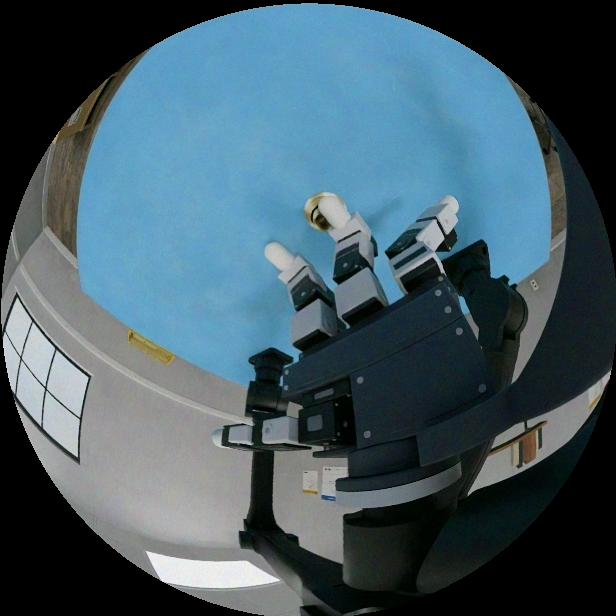

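Emit:
{"method": "execute_actions", "body": {
  "actions": [
    [[-0.0343,-0.0116,0.05,-0.00146,0.005,-0.1222,0.754,0.25,0.576,-0.48,0.754,-0.25,0.576,-0.48,1.0,-0.97,0.576,0.696,0.714,0.678,0.226,0.168,0.4,-0.7,0,0,0,0,0,0,0.754,0,0.576,0.696,0.754,0,0.576,0.696,0.754,0,0.576,0.696,0.714,0.678,0.226,0.168,0.4,-0.6]],
    [[-0.0343,-0.0116,0.005,-0.00146,0.005,-0.1222,0.754,0.25,0.576,-0.48,0.754,-0.25,0.576,-0.48,1.0,-0.97,0.576,0.696,0.714,0.678,0.226,0.168,0.4,-0.7,0,0,0,0,0,0,0.754,0,0.576,0.696,0.754,0,0.576,0.696,0.754,0,0.576,0.696,0.714,0.678,0.226,0.168,0.4,-0.6]],
    [[-0.0343,-0.0116,0,-0.00146,0.005,-0.1222,0.754,0.25,0.576,-0.48,0.754,-0.25,0.576,-0.48,1.0,-0.97,0.576,0.696,0.714,0.678,0.226,0.168,0.4,-0.7,0,0,0,0,0,0,0.754,0,0.576,0.696,0.754,0,0.576,0.696,0.754,0,0.576,0.696,0.714,0.678,0.226,0.168,0.4,-0.6]],
    [[-0.0343,-0.0116,0,-0.00146,0.005,-0.1222,0.754,0.25,0.576,-0.48,0.754,-0.25,0.576,-0.48,1.0,-0.97,0.576,0.696,0.714,0.678,0.226,0.168,0.4,-0.7,0,0,0,0,0,0,0.754,0,0.576,0.696,0.754,0,0.576,0.696,0.754,0,0.576,0.696,0.714,0.678,0.226,0.168,0.4,-0.6]],
    [[-0.0343,-0.0116,0,-0.00146,0.005,-0.1222,0.754,0.25,0.576,-0.48,0.754,-0.25,0.576,-0.48,1.0,-0.97,0.576,0.696,0.714,0.678,0.226,0.168,0.4,-0.7,0,0,0,0,0,0,0.754,0,0.576,0.696,0.754,0,0.576,0.696,0.754,0,0.576,0.696,0.714,0.678,0.226,0.168,0.4,-0.6]],
    [[-0.0343,-0.0116,0,-0.00146,0.005,-0.1222,0.754,0.25,0.576,-0.48,0.754,-0.25,0.576,-0.48,1.0,-0.97,0.576,0.696,0.714,0.678,0.226,0.168,0.4,-0.7,0,0,0,0,0,0,0.754,0,0.576,0.696,0.754,0,0.576,0.696,0.754,0,0.576,0.696,0.714,0.678,0.226,0.168,0.4,-0.6]]
  ],
  "cameras": ["cam_left_wrist", "cam_high"]
}}

Emit:
{"method": "zoom_image", "body": {
  "camera": "cam_left_wrist",
  "region": [270, 172, 330, 232]
}}

Scene clock: 3980.63 s.
left_arm: end_effector_position=(+0.1558, -0.1582, +0.2000) hand_goal=(+0.754, +0.250, +0.576, -0.480, +0.754, -0.250, +0.576, -0.480, +1.000, -0.970, +0.576, +0.696, +0.714, +0.678, +0.226, +0.168) hand_measured=(+0.752, +0.248, +0.576, -0.480, +0.752, -0.252, +0.574, -0.480, +0.996, -0.964, +0.576, +0.696, +0.714, +0.678, +0.220, +0.168) hand_current_ma=(+0, +0, +0, +0, +0, +0, +0, +0, +0, +0, +0, +0, +0, +0, -1, +0) hand_state=(goal, goal, goal, goal, goal, goal, goal, goal, goal, goal, goal, goal, goal, goal, goal, goal) hand_current_limit=0.40 hand_speed=-0.70 end_effector_quat_wxyz=(-0.032, +0.933, -0.357, -0.025) | right_arm: end_effector_position=(+0.3105, -0.6130, +0.3543) hand_goal=(+0.754, +0.000, +0.576, +0.696, +0.754, +0.000, +0.576, +0.696, +0.754, +0.000, +0.576, +0.696, +0.714, +0.678, +0.226, +0.168) hand_measured=(+0.750, +0.004, +0.576, +0.696, +0.750, +0.004, +0.576, +0.696, +0.750, +0.002, +0.576, +0.696, +0.710, +0.678, +0.226, +0.168) hand_current_ma=(-4, +3, +0, +0, -3, +3, +0, +0, -4, +2, +0, +0, -3, -1, +0, +0) hand_state=(goal, goal, goal, goal, goal, goal, goal, goal, goal, goal, goal, goal, goal, goal, goal, goal) hand_current_limit=0.40 hand_speed=-0.60 end_effector_quat_wxyz=(-0.027, +0.629, -0.167, +0.758)
Joint positions: left_arm=[-1.036 1.485 1.322 -1.487 -0.018 1.257] | right_arm=[-0.935 0.976 0.647 0.531 -0.713 1.999]
Joint torques (N m): left_arm=[1.2 -11.05 13.42 -0.31 0.18 0.14] | right_arm=[-0.62 -5.07 13.97 1.69 0.07 0.06]
Motor temperatures (°C): left_arm=[31 37 48 31 29 30] | right_arm=[30 31 70 32 31 32]
Heat: left arm: hottest elbow 48 °C; right arm: hottest elbow 70 °C.
Hand target: left_arm +0.1690, -0.1734, +0.2165; -0.018, +0.933, -0.359, -0.012 | right_arm +0.3156, -0.6193, +0.3834; -0.019, +0.618, -0.153, +0.771
Off the commanded pose: left_arm 0.026 m, 2 deg | right_arm 0.030 m, 3 deg.
Step readings (end_effector_position of left_arm | right_arm):
0: (+0.2871, -0.1170, +0.1652) | (+0.3105, -0.6130, +0.3543)
1: (+0.2871, -0.1170, +0.1652) | (+0.3105, -0.6130, +0.3543)
2: (+0.2865, -0.1179, +0.1664) | (+0.3105, -0.6130, +0.3543)
4: (+0.2856, -0.1198, +0.1713) | (+0.3105, -0.6130, +0.3543)
8: (+0.2771, -0.1261, +0.1936) | (+0.3105, -0.6130, +0.3543)
15: (+0.2705, -0.1312, +0.2163) | (+0.3105, -0.6130, +0.3543)
16: (+0.2703, -0.1321, +0.2163) | (+0.3105, -0.6130, +0.3543)
17: (+0.2699, -0.1343, +0.2160) | (+0.3105, -0.6130, +0.3543)
19: (+0.2684, -0.1388, +0.2159) | (+0.3105, -0.6130, +0.3543)
23: (+0.2610, -0.1424, +0.2179) | (+0.3105, -0.6130, +0.3543)
30: (+0.2545, -0.1496, +0.2254) | (+0.3105, -0.6130, +0.3543)
31: (+0.2541, -0.1506, +0.2254) | (+0.3105, -0.6130, +0.3543)
32: (+0.2524, -0.1519, +0.2245) | (+0.3105, -0.6130, +0.3543)
34: (+0.2474, -0.1529, +0.2217) | (+0.3105, -0.6130, +0.3543)
38: (+0.2362, -0.1528, +0.2186) | (+0.3105, -0.6130, +0.3543)
45: (+0.2320, -0.1572, +0.2229) | (+0.3105, -0.6130, +0.3543)
46: (+0.2320, -0.1574, +0.2229) | (+0.3105, -0.6130, +0.3543)
47: (+0.2307, -0.1584, +0.2223) | (+0.3105, -0.6130, +0.3543)
49: (+0.2266, -0.1600, +0.2214) | (+0.3105, -0.6130, +0.3543)
53: (+0.2181, -0.1618, +0.2209) | (+0.3105, -0.6130, +0.3543)
60: (+0.2130, -0.1634, +0.2216) | (+0.3105, -0.6130, +0.3543)
61: (+0.2123, -0.1635, +0.2216) | (+0.3105, -0.6130, +0.3543)
62: (+0.2103, -0.1641, +0.2216) | (+0.3105, -0.6130, +0.3543)
64: (+0.2055, -0.1650, +0.2214) | (+0.3105, -0.6130, +0.3543)
68: (+0.1961, -0.1653, +0.2212) | (+0.3105, -0.6130, +0.3543)
75: (+0.1883, -0.1638, +0.2214) | (+0.3105, -0.6130, +0.3543)
76: (+0.1874, -0.1637, +0.2212) | (+0.3105, -0.6130, +0.3543)
77: (+0.1850, -0.1634, +0.2208) | (+0.3105, -0.6130, +0.3543)
79: (+0.1791, -0.1626, +0.2190) | (+0.3105, -0.6130, +0.3543)
83: (+0.1678, -0.1609, +0.2105) | (+0.3105, -0.6130, +0.3543)
90: (+0.1589, -0.1587, +0.1986) | (+0.3105, -0.6130, +0.3543)
Images, in order (width x height): cam_high 504x504, cam_left_wrist 616x616.

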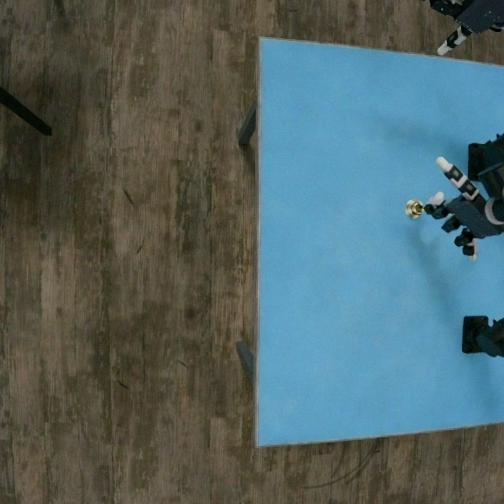

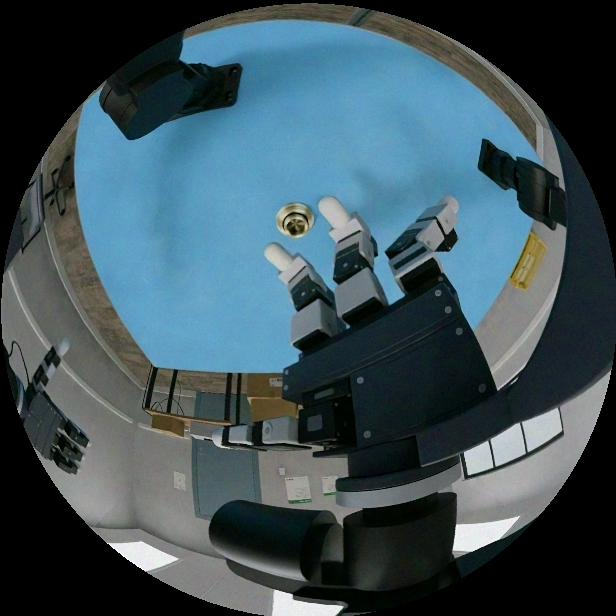

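Scaled by 8.400 from the camera's 616x616 image, which has a finer 880x880 frame.

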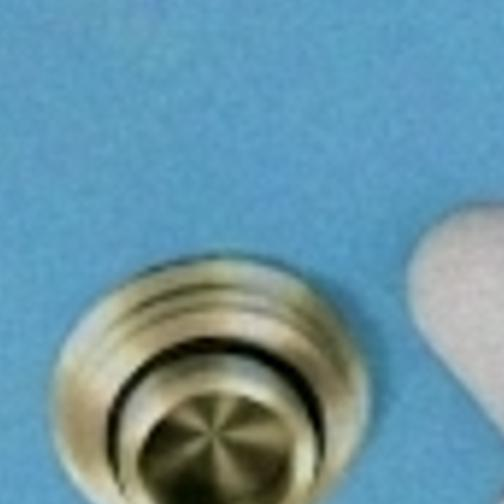

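Emit:
{"method": "zoom_image", "body": {
  "camera": "cam_left_wrist",
  "region": [270, 195, 320, 245]
}}

Scaled by 10.080 from the camera's 616x616 image, which has a finer 880x880 frame.

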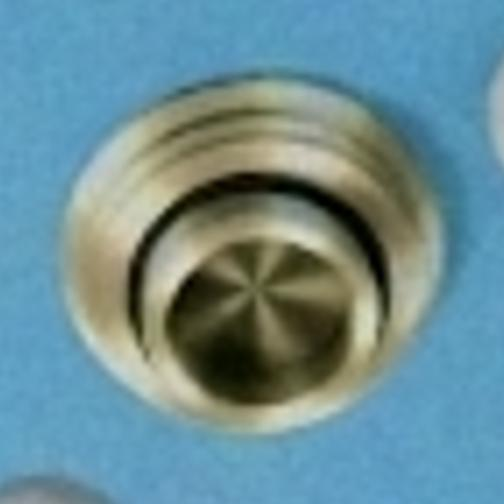

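Emit:
{"method": "execute_actions", "body": {
  "actions": [
    [[0,0,-0.045,0,0,0,0.754,0.25,0.576,-0.48,0.754,-0.25,0.576,-0.48,1.0,-0.97,0.576,0.696,0.714,0.678,0.226,0.168,0.4,-0.7,0,0,0,0,0,0,0.754,0,0.576,0.696,0.754,0,0.576,0.696,0.754,0,0.576,0.696,0.714,0.678,0.226,0.168,0.4,-0.6]],
    [[0,0,-0.045,0,0,0,0.754,0.25,0.576,-0.48,0.754,-0.25,0.576,-0.48,1.0,-0.97,0.576,0.696,0.714,0.678,0.226,0.168,0.4,-0.7,0,0,0,0,0,0,0.754,0,0.576,0.696,0.754,0,0.576,0.696,0.754,0,0.576,0.696,0.714,0.678,0.226,0.168,0.4,-0.6]],
    [[0,0,-0.05,0,0,0,0.754,0.25,0.576,-0.48,0.754,-0.25,0.576,-0.48,1.0,-0.97,0.576,0.696,0.714,0.678,0.226,0.168,0.4,-0.7,0,0,0,0,0,0,0.754,0,0.576,0.696,0.754,0,0.576,0.696,0.754,0,0.576,0.696,0.714,0.678,0.226,0.168,0.4,-0.6]]
  ],
  "cameras": ["cam_left_wrist"]
}}

Emit:
{"method": "zoom_image", "body": {
  "camera": "cam_left_wrist",
  "region": [280, 202, 350, 272]
}}

Scene clock: 4000.30 s.
left_arm: end_effector_position=(+0.1662, -0.1769, +0.1454) hand_goal=(+0.754, +0.250, +0.576, -0.480, +0.754, -0.250, +0.576, -0.480, +1.000, -0.970, +0.576, +0.696, +0.714, +0.678, +0.226, +0.168) hand_measured=(+0.752, +0.248, +0.576, -0.480, +0.752, -0.252, +0.574, -0.480, +0.996, -0.964, +0.576, +0.696, +0.714, +0.678, +0.220, +0.168) hand_current_ma=(+0, +0, +0, +0, +0, +0, +0, +0, +0, +0, +0, +0, +0, +0, -1, +0) hand_state=(goal, goal, goal, goal, goal, goal, goal, goal, goal, goal, goal, goal, goal, goal, goal, goal) hand_current_limit=0.40 hand_speed=-0.70 end_effector_quat_wxyz=(-0.013, +0.933, -0.359, -0.004) | right_arm: end_effector_position=(+0.3105, -0.6130, +0.3543) hand_goal=(+0.754, +0.000, +0.576, +0.696, +0.754, +0.000, +0.576, +0.696, +0.754, +0.000, +0.576, +0.696, +0.714, +0.678, +0.226, +0.168) hand_measured=(+0.750, +0.004, +0.576, +0.696, +0.750, +0.004, +0.576, +0.696, +0.750, +0.002, +0.576, +0.696, +0.710, +0.678, +0.226, +0.168) hand_current_ma=(-4, +3, +0, +0, -3, +3, +0, +0, -4, +2, +0, +0, -3, -1, +0, +0) hand_state=(goal, goal, goal, goal, goal, goal, goal, goal, goal, goal, goal, goal, goal, goal, goal, goal) hand_current_limit=0.40 hand_speed=-0.60 end_effector_quat_wxyz=(-0.027, +0.629, -0.167, +0.758)
Joint positions: left_arm=[-1.035 1.539 1.231 -1.285 -0.016 1.26] | right_arm=[-0.935 0.976 0.647 0.531 -0.713 1.999]
Joint torques (N m): left_arm=[0.91 -12.34 7.71 0.54 0.17 0.14] | right_arm=[-0.67 -5.01 13.97 1.69 0.07 0.05]
Motor temperatures (°C): left_arm=[31 37 49 31 29 30] | right_arm=[30 31 70 32 31 32]
Heat: left arm: hottest elbow 49 °C; right arm: hottest elbow 70 °C.
Hand target: left_arm +0.1690, -0.1735, +0.1327; -0.018, +0.933, -0.359, -0.011 | right_arm +0.3156, -0.6193, +0.3834; -0.019, +0.618, -0.153, +0.771
Off the commanded pose: left_arm 0.014 m, 1 deg | right_arm 0.030 m, 3 deg.
Step readings (end_effector_position of left_arm | right_arm):
0: (+0.1557, -0.1582, +0.2000) | (+0.3105, -0.6130, +0.3543)
1: (+0.1557, -0.1582, +0.2000) | (+0.3105, -0.6130, +0.3543)
2: (+0.1559, -0.1585, +0.2001) | (+0.3105, -0.6130, +0.3543)
4: (+0.1574, -0.1615, +0.2004) | (+0.3105, -0.6130, +0.3543)
8: (+0.1610, -0.1678, +0.1995) | (+0.3105, -0.6130, +0.3543)
15: (+0.1623, -0.1702, +0.1968) | (+0.3105, -0.6130, +0.3543)
16: (+0.1624, -0.1704, +0.1968) | (+0.3105, -0.6130, +0.3543)
17: (+0.1630, -0.1714, +0.1970) | (+0.3105, -0.6130, +0.3543)
19: (+0.1649, -0.1747, +0.1956) | (+0.3105, -0.6130, +0.3543)
23: (+0.1658, -0.1762, +0.1873) | (+0.3105, -0.6130, +0.3543)
30: (+0.1657, -0.1761, +0.1769) | (+0.3105, -0.6130, +0.3543)
31: (+0.1658, -0.1762, +0.1767) | (+0.3105, -0.6130, +0.3543)
32: (+0.1662, -0.1768, +0.1755) | (+0.3105, -0.6130, +0.3543)
34: (+0.1670, -0.1783, +0.1711) | (+0.3105, -0.6130, +0.3543)
38: (+0.1656, -0.1758, +0.1554) | (+0.3105, -0.6130, +0.3543)
45: (+0.1660, -0.1765, +0.1453) | (+0.3105, -0.6130, +0.3543)
Images, in order (width x height): cam_left_wrist 616x616.

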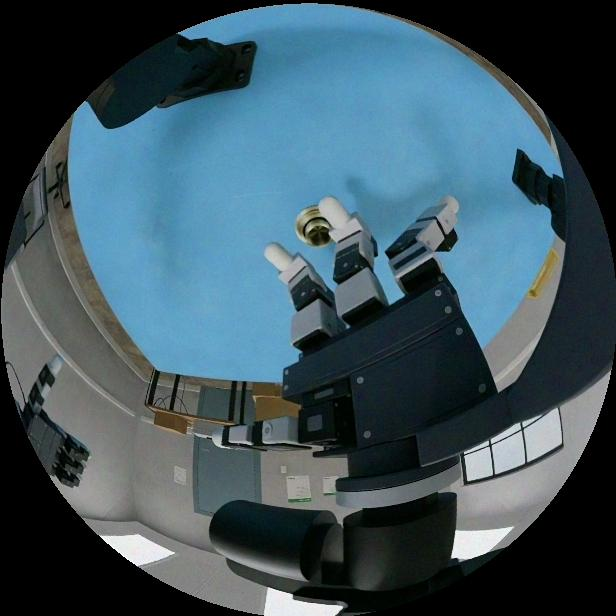

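Scaled by 7.200 from the camera's 616x616 image, which has a finer 880x880 frame.

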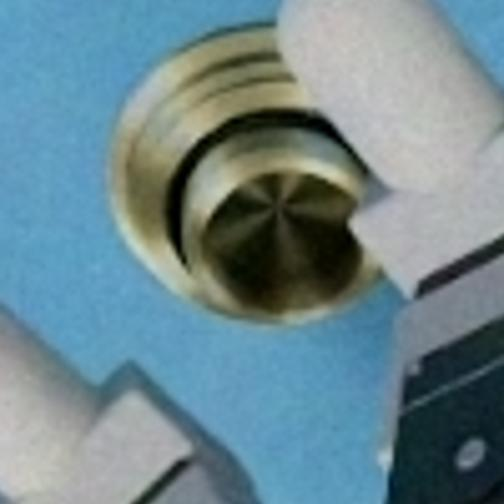

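Emit:
{"method": "execute_actions", "body": {
  "actions": [
    [[0,0,-0.02,0,0,0,0.754,0.22,0.576,-0.48,0.754,-0.22,0.576,-0.48,1.0,-0.97,0.576,0.696,0.714,0.678,0.226,0.168,0.4,-0.7,0,0,0,0,0,0,0.754,0,0.576,0.696,0.754,0,0.576,0.696,0.754,0,0.576,0.696,0.714,0.678,0.226,0.168,0.4,-0.6]],
    [[0,0,-0.02,0,0,0,0.754,0.19,0.576,-0.48,0.754,-0.19,0.576,-0.48,1.0,-0.97,0.576,0.696,0.714,0.678,0.226,0.168,0.4,-0.8,0,0,0,0,0,0,0.754,0,0.576,0.696,0.754,0,0.576,0.696,0.754,0,0.576,0.696,0.714,0.678,0.226,0.168,0.4,-0.6]]
  ],
  "cameras": ["cam_left_wrist"]
}}

Emit:
{"method": "zoom_image", "body": {
  "camera": "cam_left_wrist",
  "region": [290, 202, 350, 262]
}}

Scene clock: 4013.07 s.
left_arm: end_effector_position=(+0.1669, -0.1781, +0.1239) hand_goal=(+0.754, +0.190, +0.576, -0.480, +0.754, -0.190, +0.576, -0.480, +1.000, -0.970, +0.576, +0.696, +0.714, +0.678, +0.226, +0.168) hand_measured=(+0.752, +0.192, +0.576, -0.480, +0.752, -0.192, +0.574, -0.480, +0.996, -0.964, +0.576, +0.696, +0.714, +0.678, +0.220, +0.168) hand_current_ma=(+0, +0, +0, +0, +0, +0, +0, +0, +0, +0, +0, +0, +0, +0, -1, +0) hand_state=(goal, goal, goal, goal, goal, goal, goal, goal, goal, goal, goal, goal, goal, goal, goal, goal) hand_current_limit=0.40 hand_speed=-0.80 end_effector_quat_wxyz=(-0.012, +0.933, -0.359, -0.002) | right_arm: end_effector_position=(+0.3105, -0.6130, +0.3543) hand_goal=(+0.754, +0.000, +0.576, +0.696, +0.754, +0.000, +0.576, +0.696, +0.754, +0.000, +0.576, +0.696, +0.714, +0.678, +0.226, +0.168) hand_measured=(+0.750, +0.004, +0.576, +0.696, +0.750, +0.004, +0.576, +0.696, +0.750, +0.002, +0.576, +0.696, +0.710, +0.678, +0.226, +0.168) hand_current_ma=(-4, +3, +0, +0, -3, +3, +0, +0, -4, +2, +0, +0, -3, -1, +0, +0) hand_state=(goal, goal, goal, goal, goal, goal, goal, goal, goal, goal, goal, goal, goal, goal, goal, goal) hand_current_limit=0.40 hand_speed=-0.60 end_effector_quat_wxyz=(-0.027, +0.629, -0.167, +0.758)
Joint positions: left_arm=[-1.035 1.559 1.193 -1.223 -0.016 1.26] | right_arm=[-0.935 0.976 0.647 0.531 -0.713 1.999]
Joint torques (N m): left_arm=[1.08 -11.93 7.35 0.4 0.18 0.14] | right_arm=[-0.62 -5.01 13.96 1.69 0.07 0.06]
Motor temperatures (°C): left_arm=[31 37 49 31 29 30] | right_arm=[30 31 70 32 31 32]
Heat: left arm: hottest elbow 49 °C; right arm: hottest elbow 70 °C.
Hand target: left_arm +0.1689, -0.1734, +0.1086; -0.018, +0.933, -0.359, -0.011 | right_arm +0.3156, -0.6193, +0.3834; -0.019, +0.618, -0.153, +0.771
Off the commanded pose: left_arm 0.016 m, 1 deg | right_arm 0.030 m, 3 deg.
Step readings (end_effector_position of left_arm | right_arm):
0: (+0.1662, -0.1769, +0.1454) | (+0.3105, -0.6130, +0.3543)
1: (+0.1662, -0.1769, +0.1454) | (+0.3105, -0.6130, +0.3543)
2: (+0.1664, -0.1772, +0.1452) | (+0.3105, -0.6130, +0.3543)
4: (+0.1671, -0.1784, +0.1442) | (+0.3105, -0.6130, +0.3543)
8: (+0.1668, -0.1779, +0.1400) | (+0.3105, -0.6130, +0.3543)
15: (+0.1668, -0.1779, +0.1371) | (+0.3105, -0.6130, +0.3543)
16: (+0.1669, -0.1780, +0.1371) | (+0.3105, -0.6130, +0.3543)
17: (+0.1670, -0.1783, +0.1368) | (+0.3105, -0.6130, +0.3543)
19: (+0.1675, -0.1790, +0.1354) | (+0.3105, -0.6130, +0.3543)
23: (+0.1670, -0.1782, +0.1290) | (+0.3105, -0.6130, +0.3543)
30: (+0.1668, -0.1779, +0.1238) | (+0.3105, -0.6130, +0.3543)
Images, in order (width x height): cam_left_wrist 616x616.

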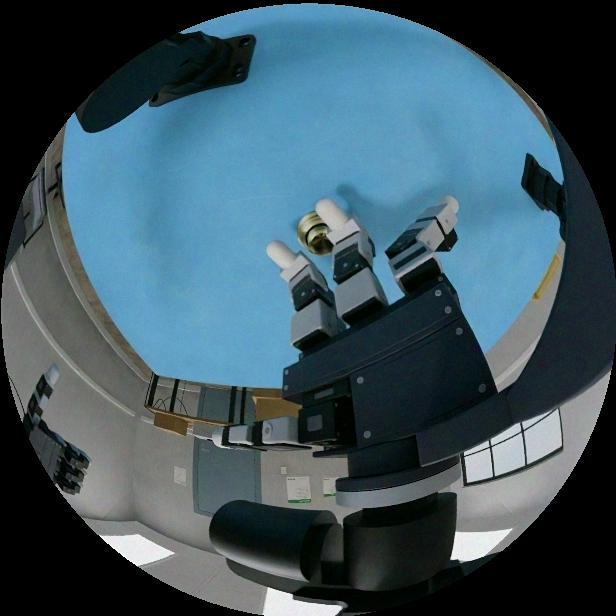

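Scaled by 8.400 from the camera's 616x616 image, which has a finer 880x880 frame.

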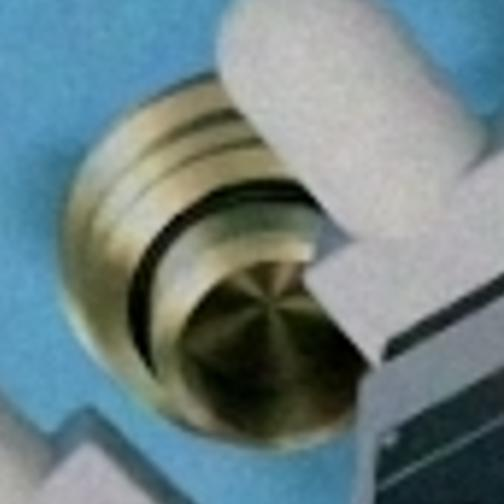

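Emit:
{"method": "execute_actions", "body": {
  "actions": [
    [[-0.002,0.002,-0.008,0,0,0,0.754,0.185,0.576,-0.48,0.754,-0.185,0.576,-0.48,1.0,-0.97,0.576,0.696,0.714,0.678,0.226,0.168,0.4,-0.85,0,0,0,0,0,0,0.754,0,0.576,0.696,0.754,0,0.576,0.696,0.754,0,0.576,0.696,0.714,0.678,0.226,0.168,0.4,-0.6]],
    [[0,0,-0.008,0,0,0,0.754,0.18,0.576,-0.48,0.754,-0.18,0.576,-0.48,1.0,-0.97,0.576,0.696,0.714,0.678,0.226,0.168,0.4,-0.9,0,0,0,0,0,0,0.754,0,0.576,0.696,0.754,0,0.576,0.696,0.754,0,0.576,0.696,0.714,0.678,0.226,0.168,0.4,-0.6]]
  ],
  "cameras": ["cam_left_wrist"]
}}

Emit:
{"method": "zoom_image", "body": {
  "camera": "cam_left_wrist",
  "region": [290, 202, 350, 262]
}}

Scene clock: 4037.43 s.
left_arm: end_effector_position=(+0.1665, -0.1774, +0.1158) hand_goal=(+0.754, +0.180, +0.576, -0.480, +0.754, -0.180, +0.576, -0.480, +1.000, -0.970, +0.576, +0.696, +0.714, +0.678, +0.226, +0.168) hand_measured=(+0.752, +0.182, +0.576, -0.480, +0.752, -0.182, +0.574, -0.480, +0.996, -0.964, +0.576, +0.696, +0.714, +0.678, +0.220, +0.168) hand_current_ma=(+0, +0, +0, +0, +0, +0, +0, +0, +0, +0, +0, +0, +0, +0, -1, +0) hand_state=(goal, goal, goal, goal, goal, goal, goal, goal, goal, goal, goal, goal, goal, goal, goal, goal) hand_current_limit=0.40 hand_speed=-0.90 end_effector_quat_wxyz=(-0.010, +0.933, -0.359, -0.001) | right_arm: end_effector_position=(+0.3105, -0.6130, +0.3543) hand_goal=(+0.754, +0.000, +0.576, +0.696, +0.754, +0.000, +0.576, +0.696, +0.754, +0.000, +0.576, +0.696, +0.714, +0.678, +0.226, +0.168) hand_measured=(+0.750, +0.004, +0.576, +0.696, +0.750, +0.004, +0.576, +0.696, +0.750, +0.002, +0.576, +0.696, +0.710, +0.678, +0.226, +0.168) hand_current_ma=(-4, +3, +0, +0, -3, +3, +0, +0, -4, +2, +0, +0, -3, -1, +0, +0) hand_state=(goal, goal, goal, goal, goal, goal, goal, goal, goal, goal, goal, goal, goal, goal, goal, goal) hand_current_limit=0.40 hand_speed=-0.60 end_effector_quat_wxyz=(-0.027, +0.629, -0.167, +0.758)
Joint positions: left_arm=[-1.035 1.562 1.174 -1.197 -0.015 1.26] | right_arm=[-0.935 0.976 0.647 0.531 -0.713 1.999]
Joint torques (N m): left_arm=[0.73 -11.75 7.15 0.51 0.18 0.14] | right_arm=[-0.62 -5.07 13.97 1.7 0.07 0.06]
Motor temperatures (°C): left_arm=[31 37 47 31 29 30] | right_arm=[30 31 70 32 31 32]
Heat: left arm: hottest elbow 47 °C; right arm: hottest elbow 70 °C.
Hand target: left_arm +0.1677, -0.1723, +0.0991; -0.018, +0.933, -0.359, -0.011 | right_arm +0.3156, -0.6193, +0.3834; -0.019, +0.618, -0.153, +0.771
Off the commanded pose: left_arm 0.018 m, 1 deg | right_arm 0.030 m, 3 deg.
Step readings (end_effector_position of left_arm | right_arm):
0: (+0.1669, -0.1781, +0.1239) | (+0.3105, -0.6130, +0.3543)
1: (+0.1669, -0.1781, +0.1239) | (+0.3105, -0.6130, +0.3543)
2: (+0.1670, -0.1783, +0.1239) | (+0.3105, -0.6130, +0.3543)
4: (+0.1673, -0.1787, +0.1234) | (+0.3105, -0.6130, +0.3543)
8: (+0.1666, -0.1776, +0.1208) | (+0.3105, -0.6130, +0.3543)
15: (+0.1664, -0.1772, +0.1200) | (+0.3105, -0.6130, +0.3543)
16: (+0.1665, -0.1773, +0.1200) | (+0.3105, -0.6130, +0.3543)
17: (+0.1666, -0.1775, +0.1201) | (+0.3105, -0.6130, +0.3543)
19: (+0.1669, -0.1781, +0.1199) | (+0.3105, -0.6130, +0.3543)
23: (+0.1666, -0.1777, +0.1180) | (+0.3105, -0.6130, +0.3543)
30: (+0.1664, -0.1773, +0.1158) | (+0.3105, -0.6130, +0.3543)
Images, in order (width x height): cam_left_wrist 616x616.

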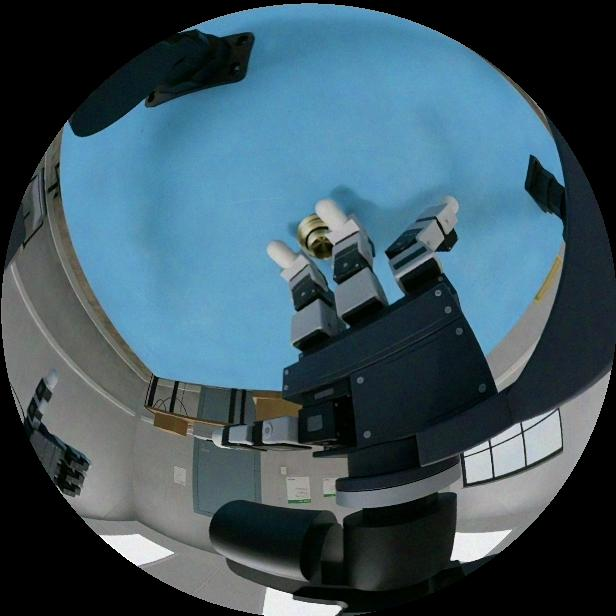

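Scaled by 8.400 from the camera's 616x616 image, which has a finer 880x880 frame.

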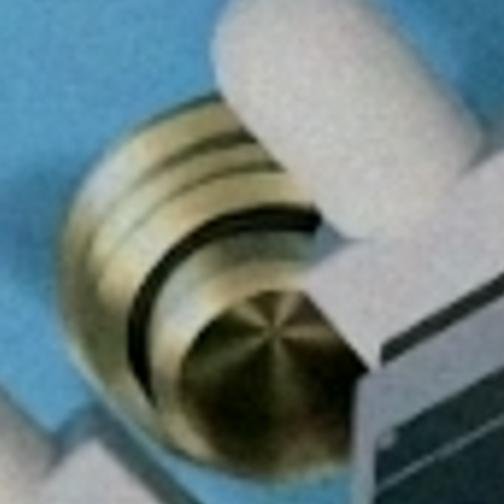

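Emit:
{"method": "execute_actions", "body": {
  "actions": [
    [[0,0,-0.006,0,0,0,0.754,0.175,0.576,-0.48,0.754,-0.175,0.576,-0.48,1.0,-0.97,0.576,0.696,0.714,0.678,0.226,0.168,0.4,-0.9,0,0,0,0,0,0,0.754,0,0.576,0.696,0.754,0,0.576,0.696,0.754,0,0.576,0.696,0.714,0.678,0.226,0.168,0.4,-0.6]],
    [[0,0,0,0,0,0,0.754,0.15,0.576,-0.48,0.754,-0.15,0.576,-0.48,1.0,-0.97,0.576,0.696,0.714,0.678,0.226,0.168,0.4,-0.9,0,0,0,0,0,0,0.754,0,0.576,0.696,0.754,0,0.576,0.696,0.754,0,0.576,0.696,0.714,0.678,0.226,0.168,0.4,-0.6]]
  ]
}}

Scene clock: 4044.47 s.
left_arm: end_effector_position=(+0.1663, -0.1774, +0.1122) hand_goal=(+0.754, +0.150, +0.576, -0.480, +0.754, -0.150, +0.576, -0.480, +1.000, -0.970, +0.576, +0.696, +0.714, +0.678, +0.226, +0.168) hand_measured=(+0.752, +0.152, +0.576, -0.480, +0.752, -0.168, +0.574, -0.480, +0.996, -0.964, +0.576, +0.696, +0.714, +0.678, +0.220, +0.168) hand_current_ma=(+0, +0, +0, +0, +0, -4, +0, +0, +0, +0, +0, +0, +0, +0, -1, +0) hand_state=(goal, goal, goal, goal, goal, goal, goal, goal, goal, goal, goal, goal, goal, goal, goal, goal) hand_current_limit=0.40 hand_speed=-0.90 end_effector_quat_wxyz=(-0.011, +0.933, -0.359, -0.001) | right_arm: end_effector_position=(+0.3105, -0.6130, +0.3543) hand_goal=(+0.754, +0.000, +0.576, +0.696, +0.754, +0.000, +0.576, +0.696, +0.754, +0.000, +0.576, +0.696, +0.714, +0.678, +0.226, +0.168) hand_measured=(+0.750, +0.004, +0.576, +0.696, +0.750, +0.004, +0.576, +0.696, +0.750, +0.002, +0.576, +0.696, +0.710, +0.678, +0.226, +0.168) hand_current_ma=(-4, +3, +0, +0, -3, +3, +0, +0, -4, +2, +0, +0, -3, -1, +0, +0) hand_state=(goal, goal, goal, goal, goal, goal, goal, goal, goal, goal, goal, goal, goal, goal, goal, goal) hand_current_limit=0.40 hand_speed=-0.60 end_effector_quat_wxyz=(-0.027, +0.629, -0.167, +0.758)
Joint positions: left_arm=[-1.035 1.567 1.169 -1.188 -0.015 1.26] | right_arm=[-0.935 0.976 0.647 0.531 -0.713 1.999]
Joint torques (N m): left_arm=[0.73 -12.22 7.19 0.5 0.17 0.15] | right_arm=[-0.67 -5.01 13.96 1.69 0.07 0.06]
Motor temperatures (°C): left_arm=[31 37 47 31 29 30] | right_arm=[30 31 70 32 31 32]
Heat: left arm: hottest elbow 47 °C; right arm: hottest elbow 70 °C.
Hand target: left_arm +0.1677, -0.1722, +0.0954; -0.018, +0.933, -0.359, -0.012 | right_arm +0.3156, -0.6193, +0.3834; -0.019, +0.618, -0.153, +0.771
Off the commanded pose: left_arm 0.018 m, 1 deg | right_arm 0.030 m, 3 deg.
Step readings (end_effector_position of left_arm | right_arm):
0: (+0.1665, -0.1774, +0.1158) | (+0.3105, -0.6130, +0.3543)
1: (+0.1665, -0.1774, +0.1158) | (+0.3105, -0.6130, +0.3543)
2: (+0.1665, -0.1775, +0.1158) | (+0.3105, -0.6130, +0.3543)
4: (+0.1667, -0.1779, +0.1157) | (+0.3105, -0.6130, +0.3543)
8: (+0.1665, -0.1777, +0.1144) | (+0.3105, -0.6130, +0.3543)
15: (+0.1664, -0.1774, +0.1121) | (+0.3105, -0.6130, +0.3543)
16: (+0.1664, -0.1774, +0.1121) | (+0.3105, -0.6130, +0.3543)
17: (+0.1664, -0.1774, +0.1121) | (+0.3105, -0.6130, +0.3543)
19: (+0.1663, -0.1774, +0.1122) | (+0.3105, -0.6130, +0.3543)
23: (+0.1663, -0.1774, +0.1122) | (+0.3105, -0.6130, +0.3543)
30: (+0.1663, -0.1774, +0.1122) | (+0.3105, -0.6130, +0.3543)


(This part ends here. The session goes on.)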